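# Insert held card into an empty card-stand pocket

## Task

Place the card already in the gripper upright into one of the card stand's unoccupied pockets. At the end, every other card on the stand must still sit in its original pocket, and the stand must be upright with its entire base resting on the table. Then open the gripper and pull the arm away from the card.

## Robot and tools

Robot: two arms, left_arm and right_arm, each ending in a two-finger parallel gripper. Calibrated root poses in the scene frame: left_arm at (-0.020, +0.376, 0) m with quat_wxyz (+1.000, 0, 0, +0.010); right_arm at (-0.042, -0.247, 0) m with quat_wxyz (+1.000, 0, 0, +0.002). The real bases sit slightly off their nominal spots.

Frame: every pose, velocity and target is in the scene frame. Its origin is at table-top height, halfway between the nominal bases. +z points up, +x points out over the table, and left_arm is on the +y side. Arm names do not match left and right in camera images. On each gripper the fingers point along its own +z and close along its own y. end_effector_position is the spot between the finger pads, roughly 1 cm short of the fingertips. Reported poses can be wrong by a few centimetres, more when the arm reaches far.

The row: all motion calls use rows of 16 numbers covering both arms, always all 16 even if one arm is idle. Order: left_arm x, y, z, qw, qx, qy, qz, opening, then right_arm in the same order. x, y, z are an absolute position in metres and the quaternion is an absolute orientation with w first, so each half is a pose, not an offset. Opening runs from -1 (closed) to +1 (fully open, 0.093 m). Sending 0 is a real command, so to leave a gripper alone repeat its current command. To keep an arm parked and not pressing, resend the exact pose from the last result taken before it stopped, every call. To hold an orientation, keep sending one fixed quaternion rather than copying drifted readings.

execute_actions(actions, cameras): actions is a list of actions; each action is a list of up to 15 rows, one row per 1/30 s control step; a short action repeats its final row until 15 steps have passed. Each row target must lie within 0.6 m of that gripper's position at the action's start, measured along each gripper axis, or the action is rejected for both arms; a malformed action or a first action failing this check rejects the whole call. Every step the controller limits the commanded pose to 100 mm and 20 degrees from the measured pose, so one action may fall short; afterwards each arm heads for its Hand target, and you must command the remainder next time. An empty actions list just reports full state and images. cameras picks images: omitted, null or ["all"] gives all, [] gives none; names are cam_high, cam_low, cam_left_wrist, cam_right_wrist (896x504 each). An unknown name invalidates the call.

move(target, speed, blend, opening_speed, blocking, cameras): target is one 16-number row or a list of up to 15 rows (no 0.6 m limit). Each gripper follows a straight line from its Hand target, turning the short way. speed is top path speed in m/s, 0.002 to 0.5, default 0.25, one value or one per target; rotation is capped at twice that in rad/s. blend (m) rounds corners at intermediate targets; 0 stops at each. opening_speed (0.2 or more, scale units per second) ramps the fingers. New openings in later list targets are applied only after all arms stop there. Paths are cut off after 10 s. blocking=false returns after about 0.5 s while the move continues; a new move replaces it. The result adds a move: line: done (at rest within 10 mm and 2 degrees), off_target, moving, held (a check blocked the arm, or the clearance check ended the move) or fault, plus limits=paced (pose clipped) or limits=held. Done does not mean contact or no contact. Paths do not avoid obstacles or the other arm; faster moves overshoot and hit harder.

wait(seconds 0 to 10, cameras): lets time pass holding the last command; a running move keeps going. stop(cameras): brakes the current move, needing some room. zoom_image(camera, region [x0, y0, x1, y1] pixels, top-left origin, at most 504x504): closer look at the latest image of a camera that was included. read_manual(section "licences"): licence text only. finished_scene(scene, integer 1 to 3): ends the scene irreversibly; the goal must hold without the robot.

Results: per arm end_effector_position, end_effector_quat_wxyz, Hand target (shown when the arm is more than 2 mm or 1 degree off its command), Tool commands, grip_measured, Joint positions (last entry is gripper gap in metres, floored at zero), Joint velocities ("within noise" when negligible), joint torques (whole drive output including gravity, offsets and noise; joints 1 to 3 wrap at ±28 N m), temperatures after a 5 °C change, and for execute_actions some per-step positions.

Gripping: pads meet at a grip_measured near -0.94; each millimetre of object width adds about 0.0208; each gripper may read up to 0.02 high. For a firm hold on a rigid flat object, command at least 0.24 below the width reading and keep sending it; to release, send a value well above it. Closing hard in one jump briefly spikes the force.

Arm behaviour: friction and weight can leave the gripper low, short or tilted, especially far out; tiny moves may not happen or go sideways, so check pose and orientation after each move. Keep paths away from an arm's own base, which can flip the shoulder. Heat builds when holding loads, stretching out or pushing at unreachable poses: MOTOR HOT at 75 °C, a fold-and-idle fault at 90 °C, and collapse at 100 °C.

Avoid: dropping the card, releasing it while moving, fast impacts or pushing far past contact, arm-to-arm collisions, tipping or sliding the stand, dislodging the other cards, or anything leaving the table. Brief random tugs on held parts or shoves to loose items can occur.

Each tool is called by a JSON object that holds its "fn" and its "kwargs".

## Session

{"fn": "execute_actions", "kwargs": {"actions": []}}

Scene clock: 0.00 s.
left_arm: end_effector_position=(+0.3213, +0.3187, +0.5129) grip_measured=+1.000 end_effector_quat_wxyz=(+0.783, -0.129, +0.564, -0.226) | right_arm: end_effector_position=(+0.3545, -0.2579, +0.2460) grip_measured=-0.972 end_effector_quat_wxyz=(+0.305, -0.601, +0.716, -0.182)
Joint positions: left_arm=[-0.281 1.032 1.166 0.208 -0.193 -0.438 0.093] | right_arm=[-0.102 1.465 1.433 -0.827 -0.17 -1.431 0]
Joint velocities: within noise
Joint torques (N m): no reading
Heat: left arm: 37 °C; right arm: 36 °C.
Hand target: left_arm +0.3215, +0.3187, +0.5118; +0.781, -0.130, +0.567, -0.225 | right_arm +0.3552, -0.2577, +0.2526; +0.312, -0.599, +0.713, -0.188
Tool commands: left_gripper/opening=+1.0 right_gripper/opening=-1.0

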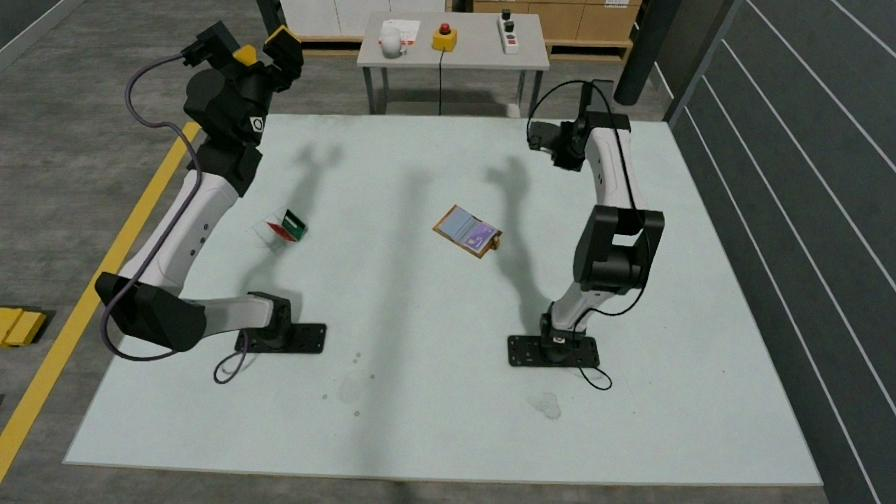

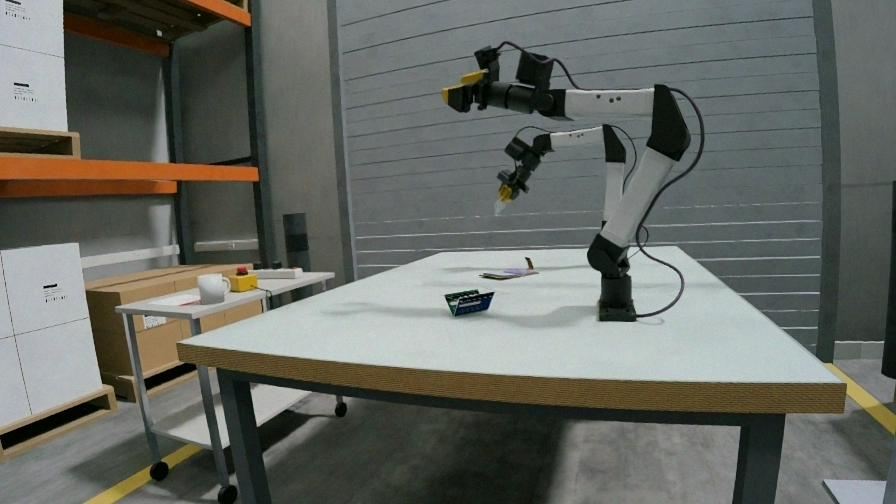

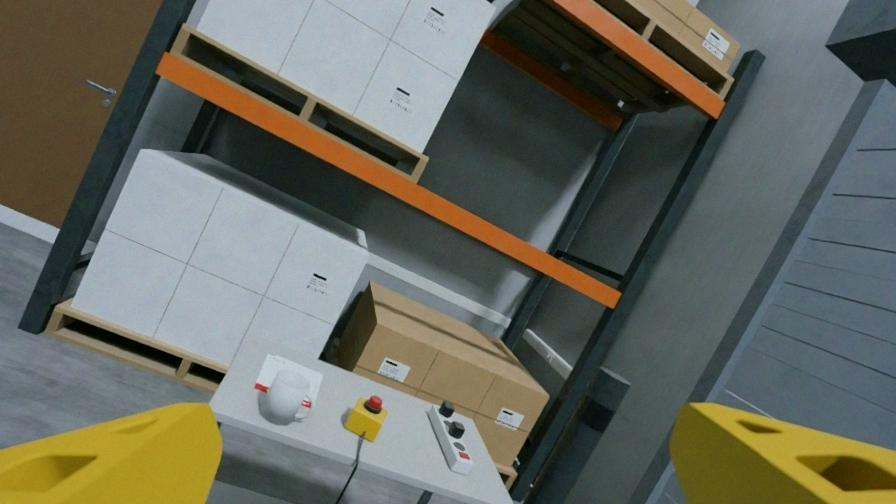

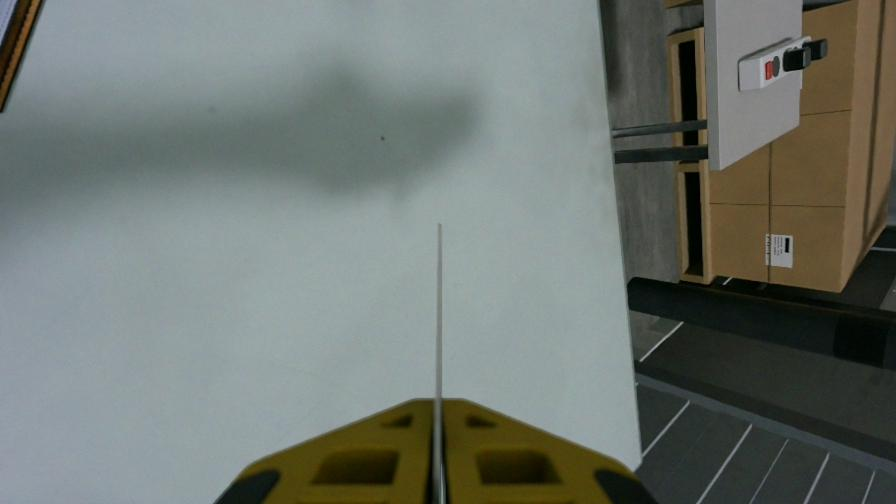

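{"fn": "zoom_image", "kwargs": {"camera": "cam_high", "region": [230, 190, 350, 258]}}

{"fn": "zoom_image", "kwargs": {"camera": "cam_low", "region": [410, 270, 530, 338]}}

{"fn": "zoom_image", "kwargs": {"camera": "cam_low", "region": [450, 150, 570, 218]}}

{"fn": "zoom_image", "kwargs": {"camera": "cam_high", "region": [500, 80, 640, 180]}}

Scaled by 4.200 from the camera's 896x504 image, which has a finer 1280x720 frame.

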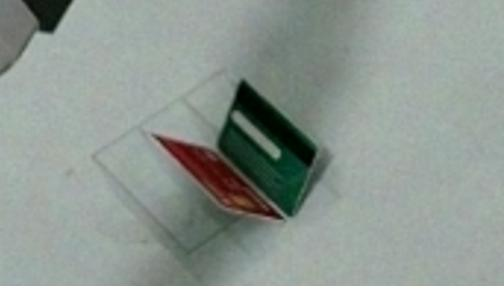

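Scaled by 4.200 from the camera's 896x504 image, which has a finer 1280x720 frame.

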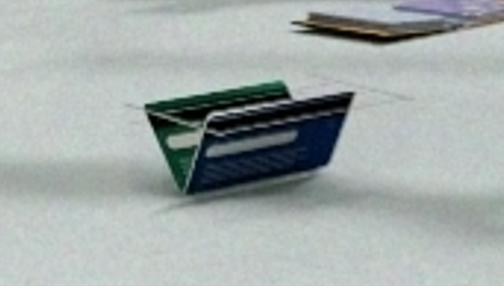

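Scaled by 4.200 from the camera's 896x504 image, which has a finer 1280x720 frame.

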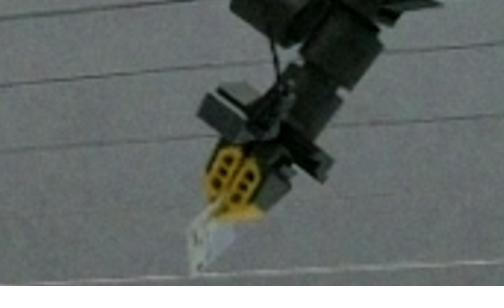

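Scaled by 3.600 from the camera's 896x504 image, which has a finer 1280x720 frame.

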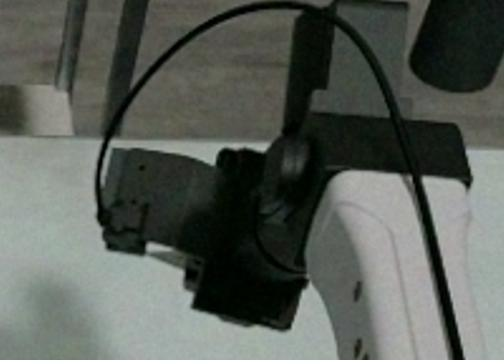

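{"fn": "move", "kwargs": {"target": [0.33, 0.38, 0.29, 0, 0, 1, 0, 0, 0.3552, -0.2577, 0.2526, 0.312, -0.599, 0.713, -0.188, -1]}}

Scene clock: 33.77 s.
left_arm: end_effector_position=(+0.3319, +0.3799, +0.3001) grip_measured=+0.002 end_effector_quat_wxyz=(+0.202, -0.012, +0.979, -0.009) | right_arm: end_effector_position=(+0.3545, -0.2579, +0.2460) grip_measured=-0.972 end_effector_quat_wxyz=(+0.305, -0.601, +0.716, -0.182)
Joint positions: left_arm=[0 1.689 2.072 -1.547 0.021 -0.009 0.045] | right_arm=[-0.102 1.465 1.433 -0.827 -0.17 -1.431 0]
Joint torques (N m): left_arm=[-0.12 -4.04 5.33 1.2 -0.02 0.21] | right_arm=[-0.16 -6.46 7.3 1.98 -0.17 -0.07]
Hand target: left_arm +0.3298, +0.3800, +0.2896; +0.178, -0.004, +0.984, -0.003 | right_arm +0.3552, -0.2576, +0.2527; +0.312, -0.599, +0.713, -0.188
Off the commanded pose: left_arm 0.010 m, 23 deg; orientation clipped | right_arm 0.007 m, 1 deg.
joint sent to its limit (left arm) — joint 4 (wrist pitch), lower limit. The joint targets are off in orientation, not in position.
move: off_target (left_arm); limits=paced

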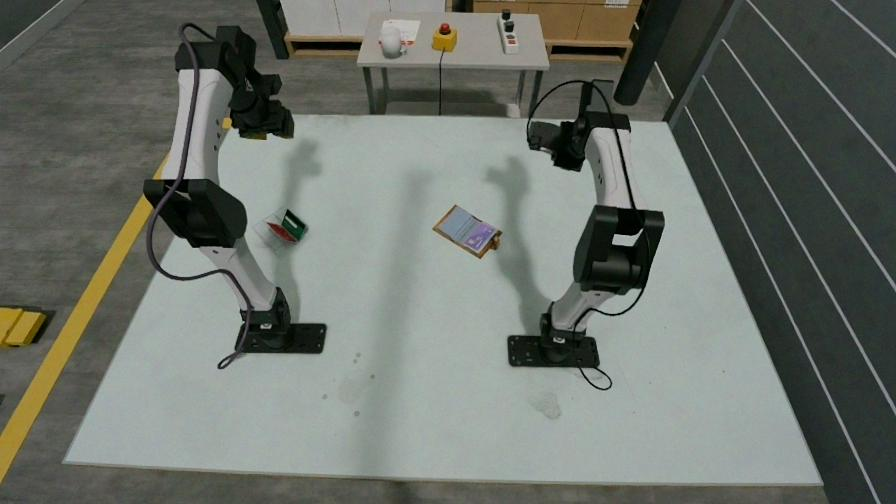

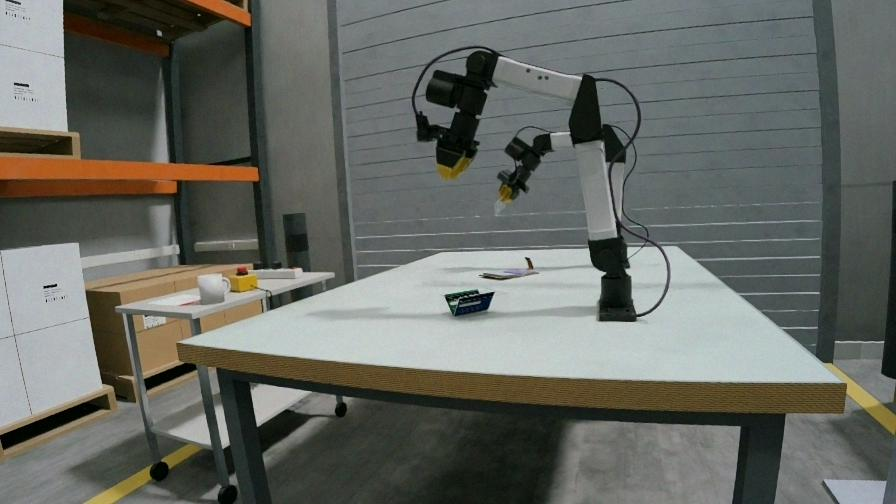

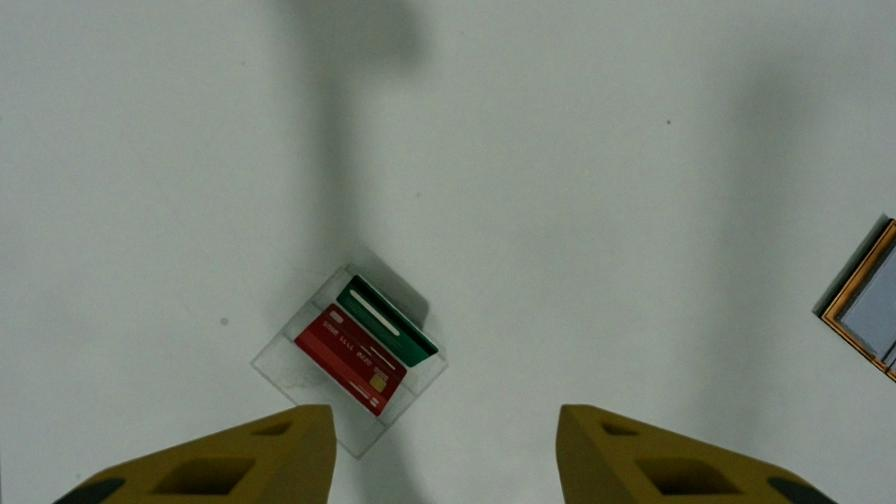

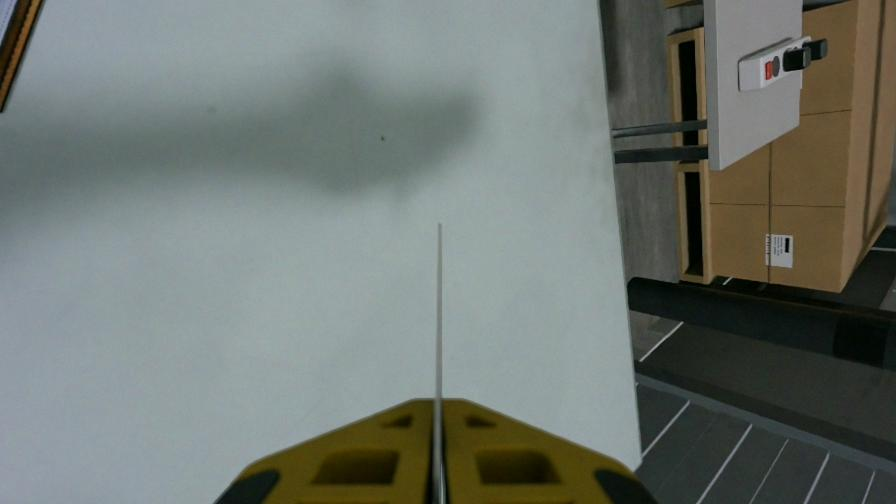

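{"fn": "zoom_image", "kwargs": {"camera": "cam_left_wrist", "region": [230, 250, 470, 470]}}

Scaled by 2.100 from the camera's 896x504 image, which has a finer 1280x720 frame.

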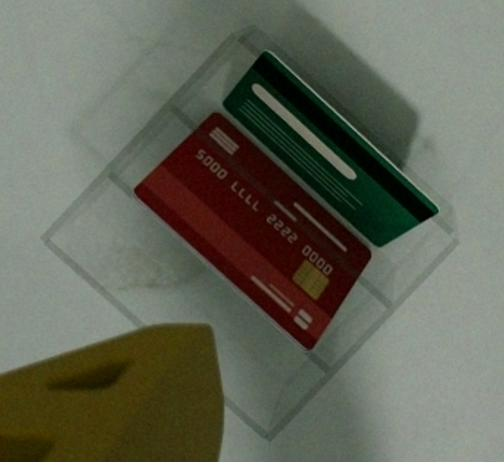

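{"fn": "move", "kwargs": {"target": [0.33, 0.1, 0.29, 0.5, 0.5, 0.5, -0.5, 1, 0.30, -0.14, 0.33, 0.259, 0, 0.966, 0, -1]}}

Scene clock: 77.73 s.
left_arm: end_effector_position=(+0.3293, +0.1022, +0.3032) grip_measured=+1.000 end_effector_quat_wxyz=(+0.516, +0.505, +0.491, -0.487) | right_arm: end_effector_position=(+0.2985, -0.1406, +0.3264) grip_measured=-0.973 end_effector_quat_wxyz=(+0.255, -0.003, +0.967, +0.002)
Joint positions: left_arm=[-0.316 1.678 1.132 0.572 1.26 0.019 0.093] | right_arm=[0.386 1.688 2.149 -1.546 0.184 0.339 0]
Joint torques (N m): left_arm=[0.05 -4.72 6.57 1.87 0.21 -0.06] | right_arm=[0.25 -5.22 7.42 1.44 0.28 -0.04]
Hand target: left_arm +0.3298, +0.1001, +0.2902; +0.500, +0.500, +0.500, -0.499 | right_arm +0.2999, -0.1400, +0.3299; +0.259, +0.000, +0.966, +0.000
Off the commanded pose: left_arm 0.013 m, 3 deg | right_arm 0.004 m, 1 deg.
move: off_target (left_arm)

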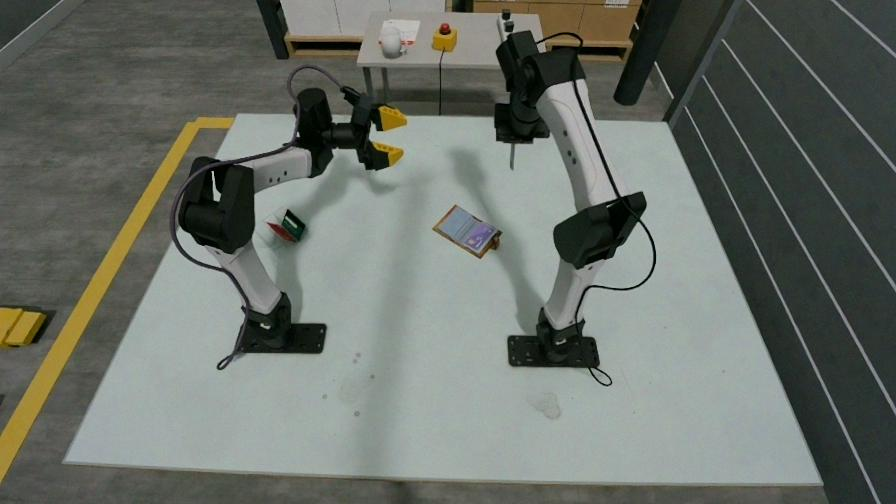

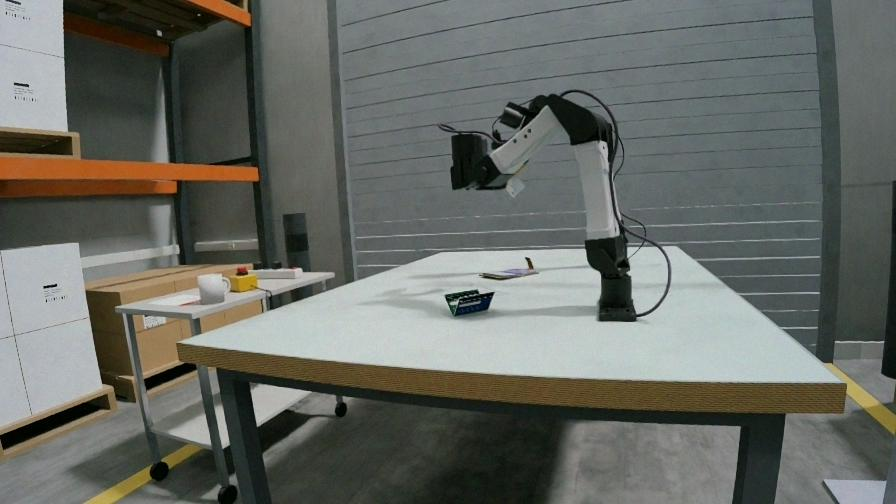

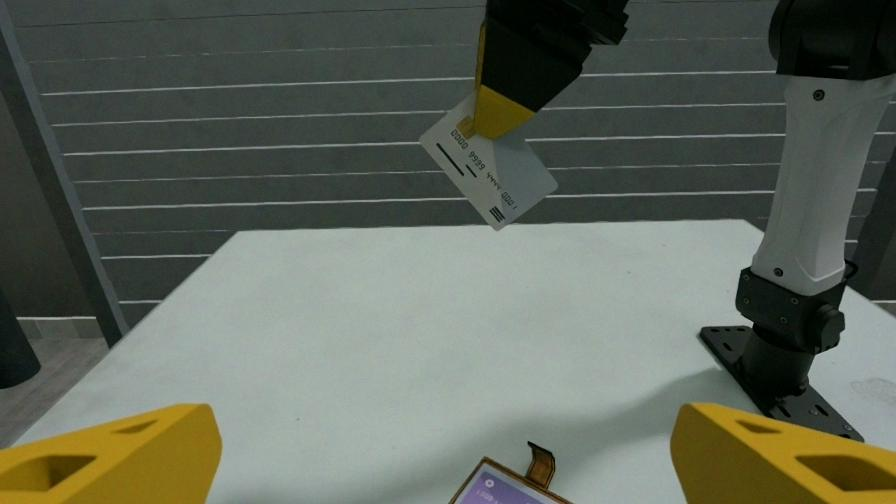

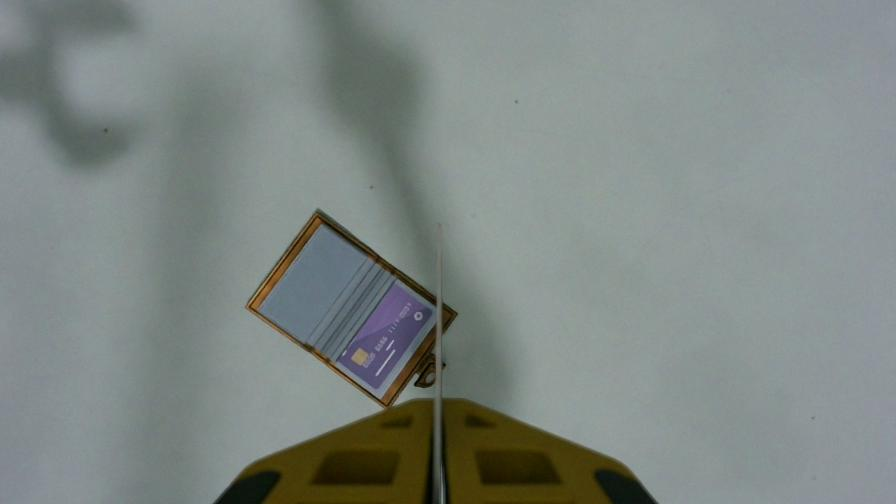

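{"fn": "zoom_image", "kwargs": {"camera": "cam_left_wrist", "region": [390, 50, 590, 240]}}

Scaled by 2.520 from the camera's 896x504 image, which has a finer 1280x720 frame.

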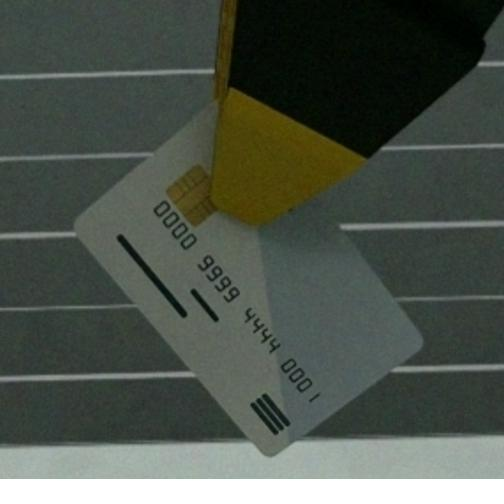

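{"fn": "move", "kwargs": {"target": [0.36, 0.20, 0.31, 0.5, 0.5, 0.5, -0.5, 1, 0.36, 0.02, 0.33, 0.4056, -0.579, 0.579, 0.4056, -1]}}

Scene clock: 136.57 s.
left_arm: end_effector_position=(+0.3554, +0.1990, +0.3136) grip_measured=+1.000 end_effector_quat_wxyz=(+0.510, +0.505, +0.494, -0.491) | right_arm: end_effector_position=(+0.3600, +0.0166, +0.3266) grip_measured=-0.973 end_effector_quat_wxyz=(-0.405, +0.575, -0.587, -0.402)
Joint positions: left_arm=[-0.044 1.711 1.204 0.571 1.538 -0.034 0.093] | right_arm=[0.255 2.029 2.175 -1.091 -1.125 -0.887 0]
Joint torques (N m): left_arm=[0.62 -4.85 9.22 1.48 0.18 -0.05] | right_arm=[0.35 -8.92 8.5 1.35 -0.73 -0.17]
Heat: left arm: 38 °C; right arm: 42 °C.
Hand target: left_arm +0.3599, +0.2001, +0.3099; +0.501, +0.500, +0.500, -0.500 | right_arm +0.3598, +0.0199, +0.3299; -0.406, +0.579, -0.579, -0.406
Off the commanded pose: left_arm 0.006 m, 2 deg | right_arm 0.005 m, 1 deg.
move: done

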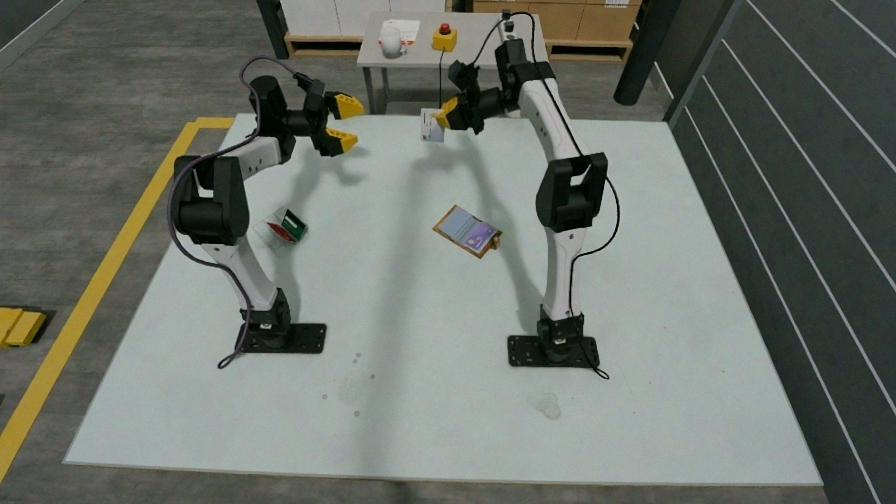

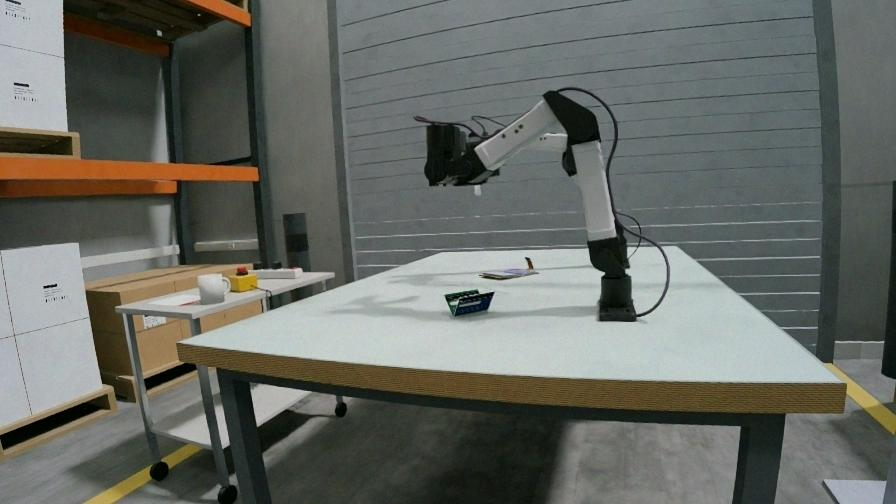

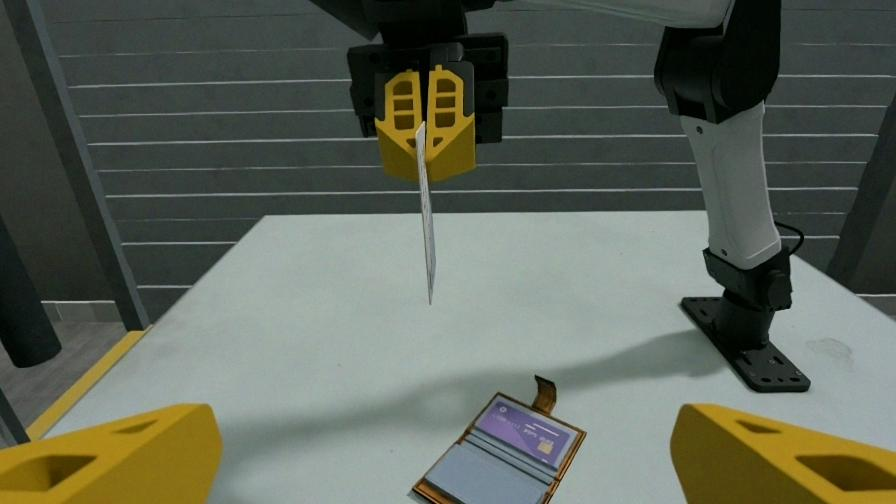

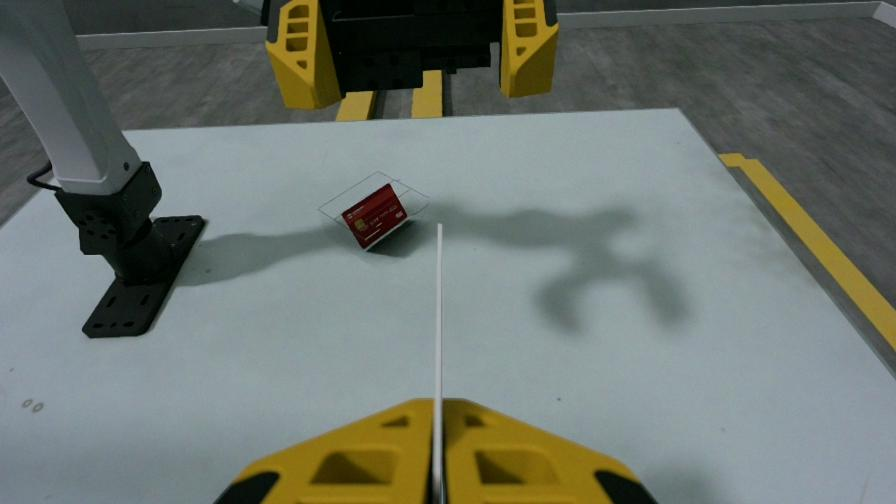

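{"fn": "zoom_image", "kwargs": {"camera": "cam_right_wrist", "region": [300, 150, 450, 260]}}

{"fn": "move", "kwargs": {"target": [0.370, 0.135, 0.308, 0.5, 0.5, 0.5, -0.5, 1, 0.3598, 0.0199, 0.3299, 0.4056, -0.579, 0.579, 0.4056, -1], "speed": 0.15}}

Scaled by 3.360 from the camera's 896x504 image, which has a finer 1280x720 frame.

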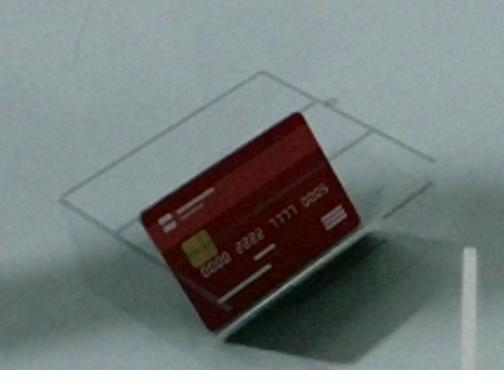

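Scene clock: 152.47 s.
left_arm: end_effector_position=(+0.3620, +0.1361, +0.3133) grip_measured=+1.000 end_effector_quat_wxyz=(+0.502, +0.505, +0.492, -0.501) | right_arm: end_effector_position=(+0.3598, +0.0165, +0.3265) grip_measured=-0.973 end_effector_quat_wxyz=(-0.404, +0.575, -0.587, -0.402)
Joint positions: left_arm=[-0.205 1.77 1.278 0.527 1.397 -0.022 0.093] | right_arm=[0.255 2.029 2.175 -1.093 -1.126 -0.889 0]
Joint torques (N m): left_arm=[0.36 -5.38 9.43 1.5 0 0.18] | right_arm=[0.35 -8.99 8.43 1.36 -0.72 -0.19]
Hand target: left_arm +0.3697, +0.1352, +0.3078; +0.500, +0.500, +0.500, -0.500 | right_arm +0.3596, +0.0198, +0.3298; -0.406, +0.579, -0.579, -0.406
Off the commanded pose: left_arm 0.010 m, 1 deg | right_arm 0.005 m, 1 deg.
move: done

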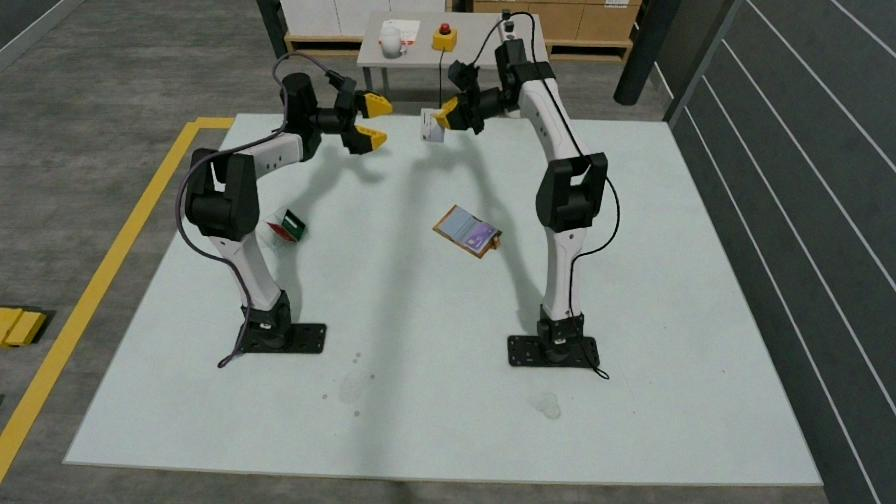

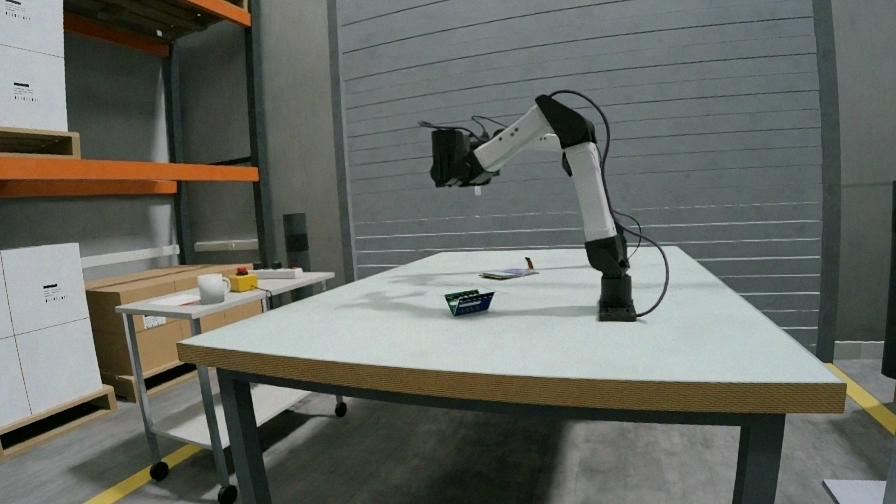

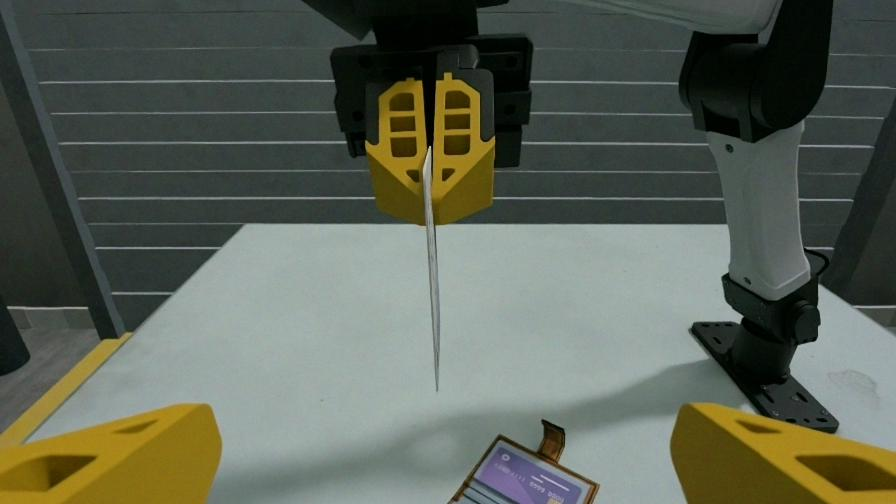

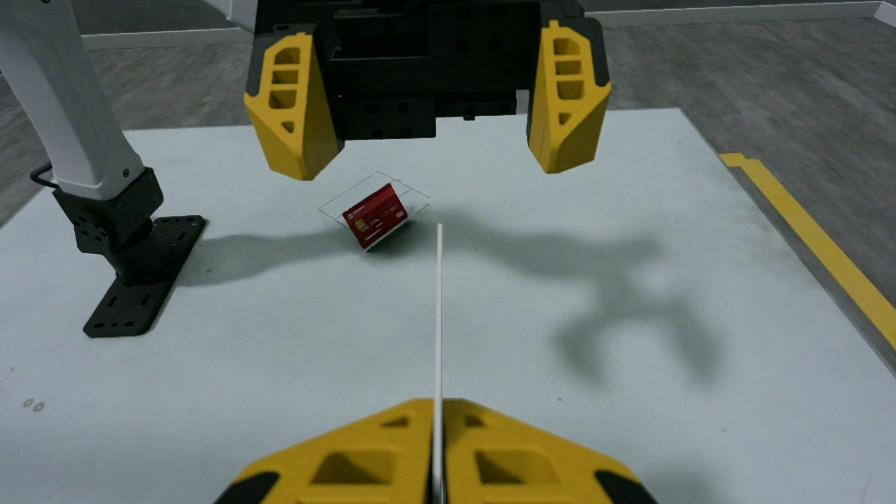

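{"fn": "move", "kwargs": {"target": [0.3755, 0.085, 0.305, 0.5, 0.5, 0.5, -0.5, 1, 0.3598, 0.0199, 0.3299, 0.4056, -0.579, 0.579, 0.4056, -1], "speed": 0.1}}

Scene clock: 161.67 s.
left_arm: end_effector_position=(+0.3676, +0.0876, +0.3122) grip_measured=+1.000 end_effector_quat_wxyz=(+0.503, +0.504, +0.491, -0.501) | right_arm: end_effector_position=(+0.3596, +0.0165, +0.3265) grip_measured=-0.973 end_effector_quat_wxyz=(-0.404, +0.575, -0.587, -0.403)
Joint positions: left_arm=[-0.32 1.833 1.352 0.513 1.281 -0.015 0.093] | right_arm=[0.255 2.029 2.175 -1.093 -1.126 -0.889 0]
Joint torques (N m): left_arm=[0.23 -5.81 9.48 1.6 -0.04 0.2] | right_arm=[0.35 -8.99 8.43 1.36 -0.72 -0.18]
Hand target: left_arm +0.3752, +0.0853, +0.3049; +0.500, +0.500, +0.500, -0.500 | right_arm +0.3596, +0.0198, +0.3299; -0.406, +0.579, -0.579, -0.406
Off the commanded pose: left_arm 0.011 m, 1 deg | right_arm 0.005 m, 1 deg.
move: off_target (left_arm)

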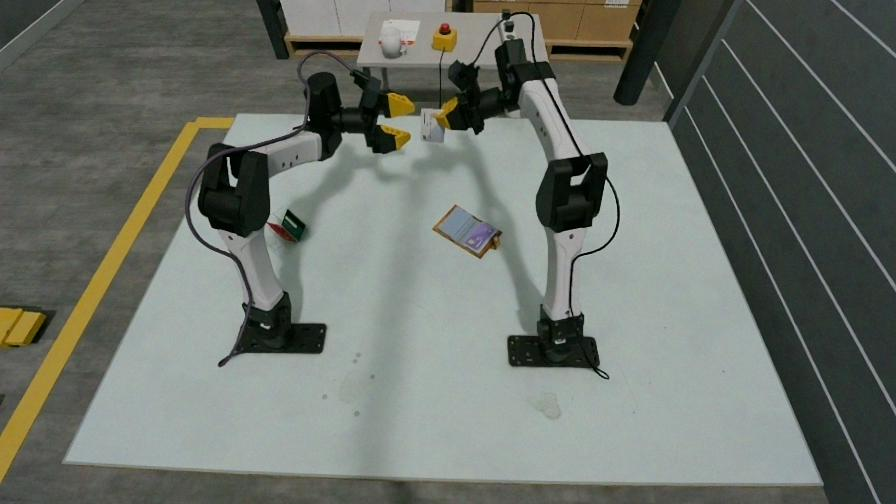

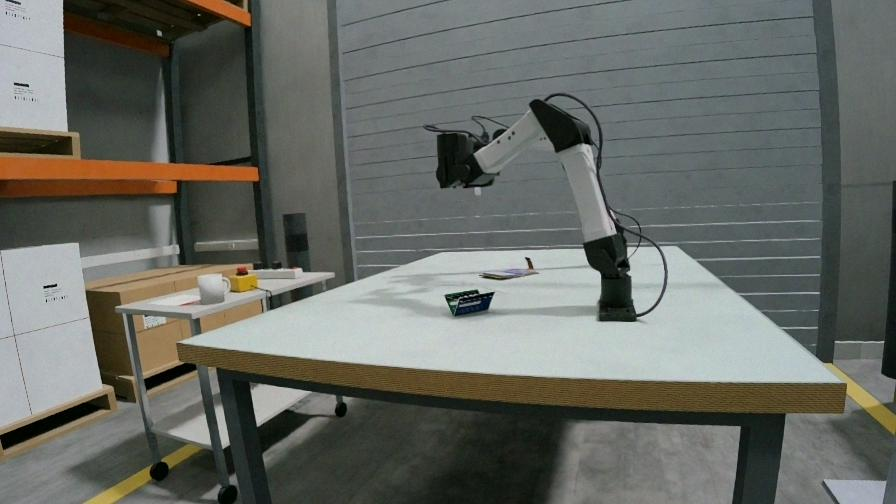

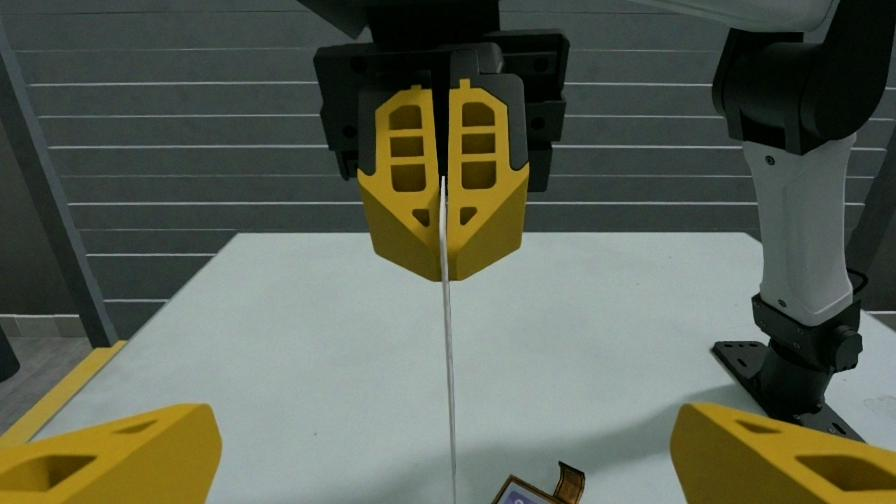

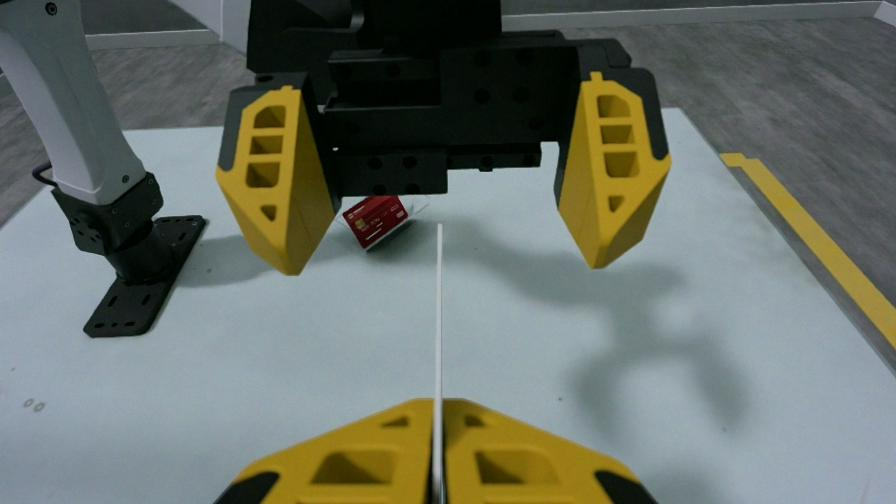

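{"fn": "move", "kwargs": {"target": [0.3755, 0.056, 0.306, 0.5, 0.5, 0.5, -0.5, 1, 0.3598, 0.0199, 0.3299, 0.4056, -0.579, 0.579, 0.4056, -1], "speed": 0.06}}

Scene clock: 170.43 s.
left_arm: end_effector_position=(+0.3677, +0.0591, +0.3140) grip_measured=+1.000 end_effector_quat_wxyz=(+0.504, +0.503, +0.491, -0.501) | right_arm: end_effector_position=(+0.3596, +0.0165, +0.3265) grip_measured=-0.973 end_effector_quat_wxyz=(-0.404, +0.575, -0.587, -0.403)
Joint positions: left_arm=[-0.385 1.867 1.401 0.497 1.215 -0.015 0.093] | right_arm=[0.255 2.029 2.175 -1.093 -1.126 -0.889 0]
Joint torques (N m): left_arm=[0.18 -6.02 9.59 1.66 -0.04 0.2] | right_arm=[0.35 -8.99 8.43 1.36 -0.72 -0.19]
Heat: left arm: 41 °C; right arm: 47 °C.
Hand target: left_arm +0.3751, +0.0562, +0.3057; +0.500, +0.500, +0.500, -0.500 | right_arm +0.3596, +0.0199, +0.3299; -0.406, +0.579, -0.579, -0.406
Off the commanded pose: left_arm 0.012 m, 1 deg | right_arm 0.005 m, 1 deg.
move: off_target (left_arm)

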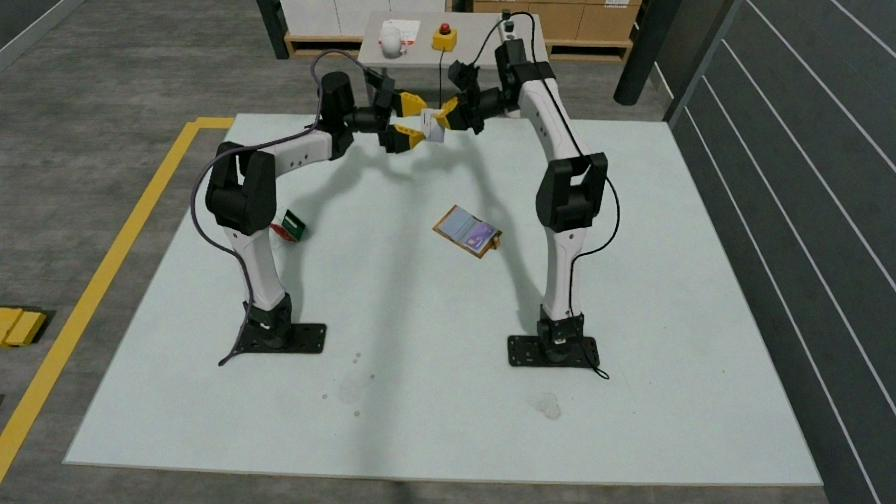

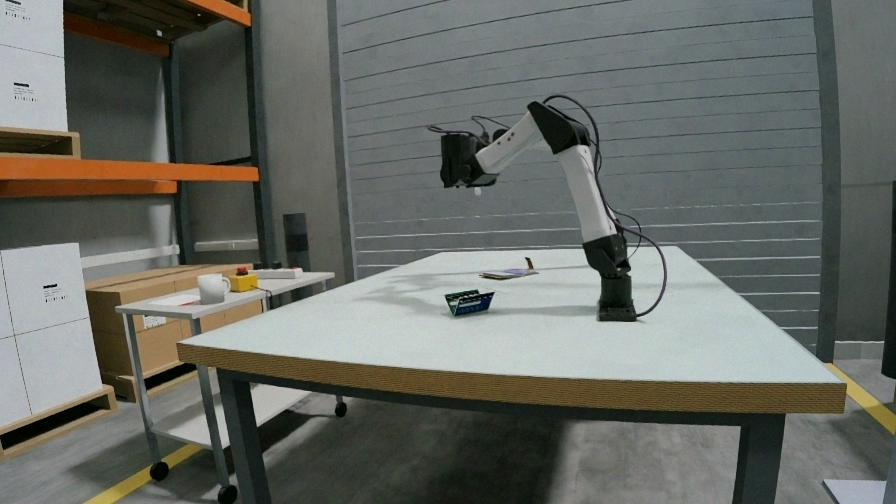

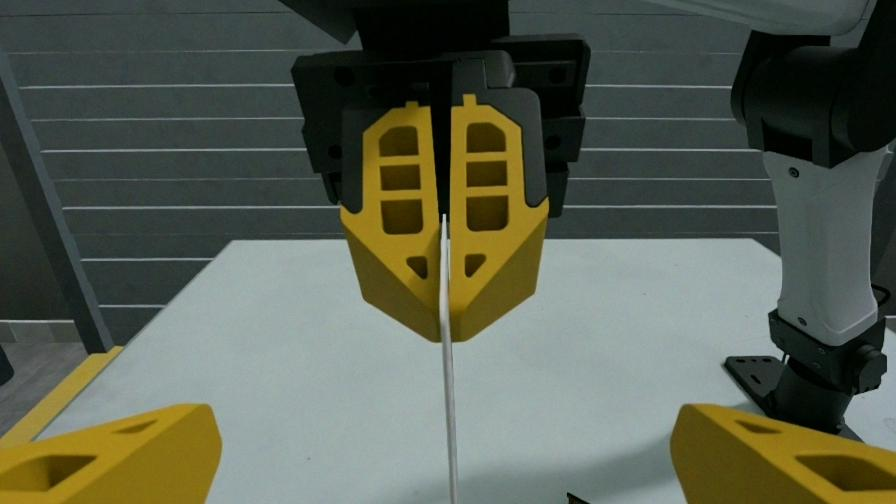

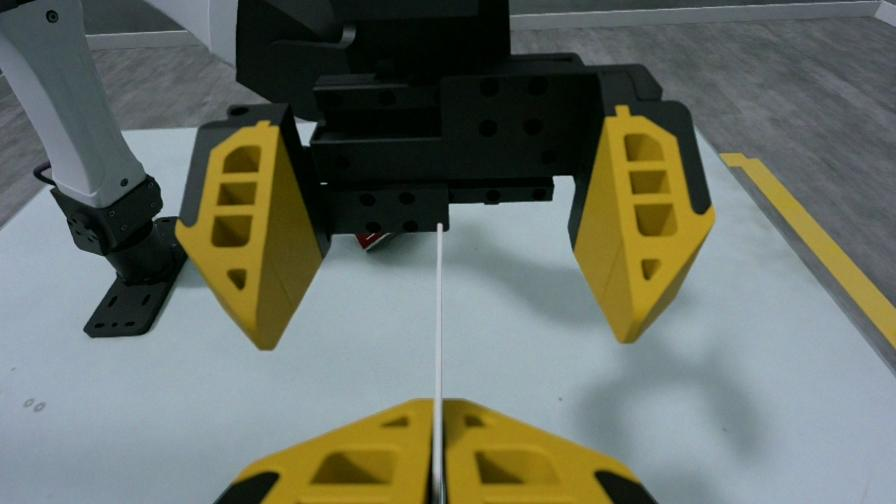

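{"fn": "zoom_image", "kwargs": {"camera": "cam_left_wrist", "region": [350, 180, 550, 504]}}

Scaled by 1.556 from the camera's 896x504 image, which has a finer 1280x720 frame.

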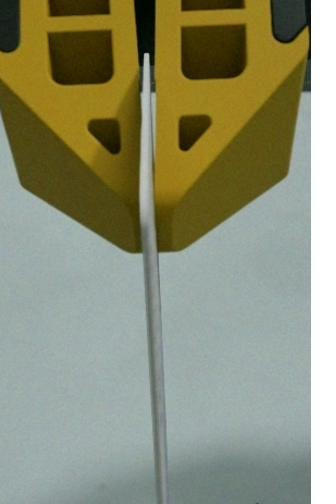

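{"fn": "move", "kwargs": {"target": [0.3745, 0.066, 0.306, 0.5, 0.5, 0.5, -0.5, 1, 0.3598, 0.0199, 0.3299, 0.4056, -0.579, 0.579, 0.4056, -1], "speed": 0.06, "cameras": ["cam_left_wrist", "cam_right_wrist"]}}

{"fn": "zoom_image", "kwargs": {"camera": "cam_left_wrist", "region": [350, 180, 550, 504]}}

{"fn": "zoom_image", "kwargs": {"camera": "cam_right_wrist", "region": [200, 180, 680, 450]}}

Scene clock: 188.63 s.
left_arm: end_effector_position=(+0.3730, +0.0655, +0.3141) grip_measured=+1.000 end_effector_quat_wxyz=(+0.509, +0.499, +0.495, -0.497) | right_arm: end_effector_position=(+0.3596, +0.0165, +0.3265) grip_measured=-0.973 end_effector_quat_wxyz=(-0.404, +0.575, -0.587, -0.403)
Joint positions: left_arm=[-0.369 1.867 1.402 0.497 1.214 -0.014 0.093] | right_arm=[0.255 2.029 2.175 -1.094 -1.126 -0.889 0]
Joint torques (N m): left_arm=[0.64 -7.2 7.77 1.72 0.21 0.19] | right_arm=[0.35 -8.99 8.42 1.36 -0.72 -0.19]
Hand target: left_arm +0.3745, +0.0661, +0.3061; +0.500, +0.500, +0.500, -0.500 | right_arm +0.3596, +0.0199, +0.3299; -0.406, +0.579, -0.579, -0.406
Off the commanded pose: left_arm 0.008 m, 1 deg | right_arm 0.005 m, 1 deg.
move: done
Images, in order: cam_left_wrist, cam_right_wrist.

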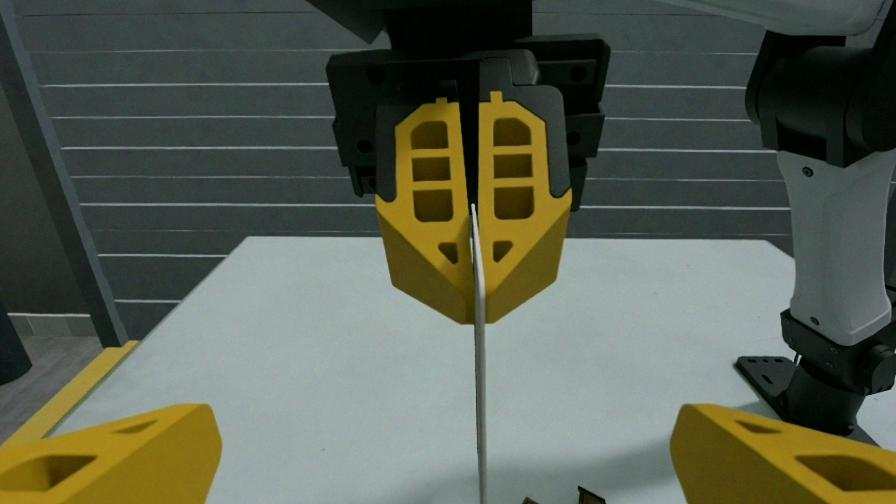

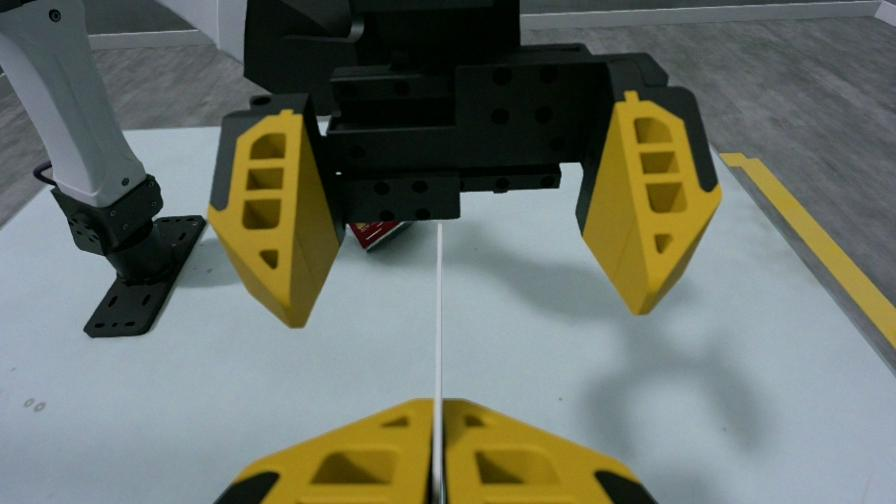

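Scaled by 1.556 from the camera's 896x504 image, which has a finer 1280x720 frame.

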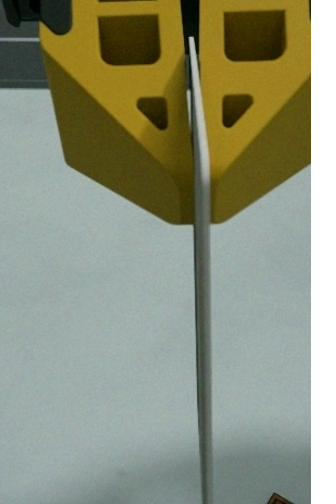

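Scaled by 1.050 from the camera's 896x504 image, which has a finer 1280x720 frame.

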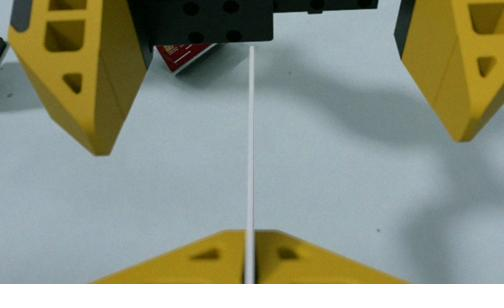

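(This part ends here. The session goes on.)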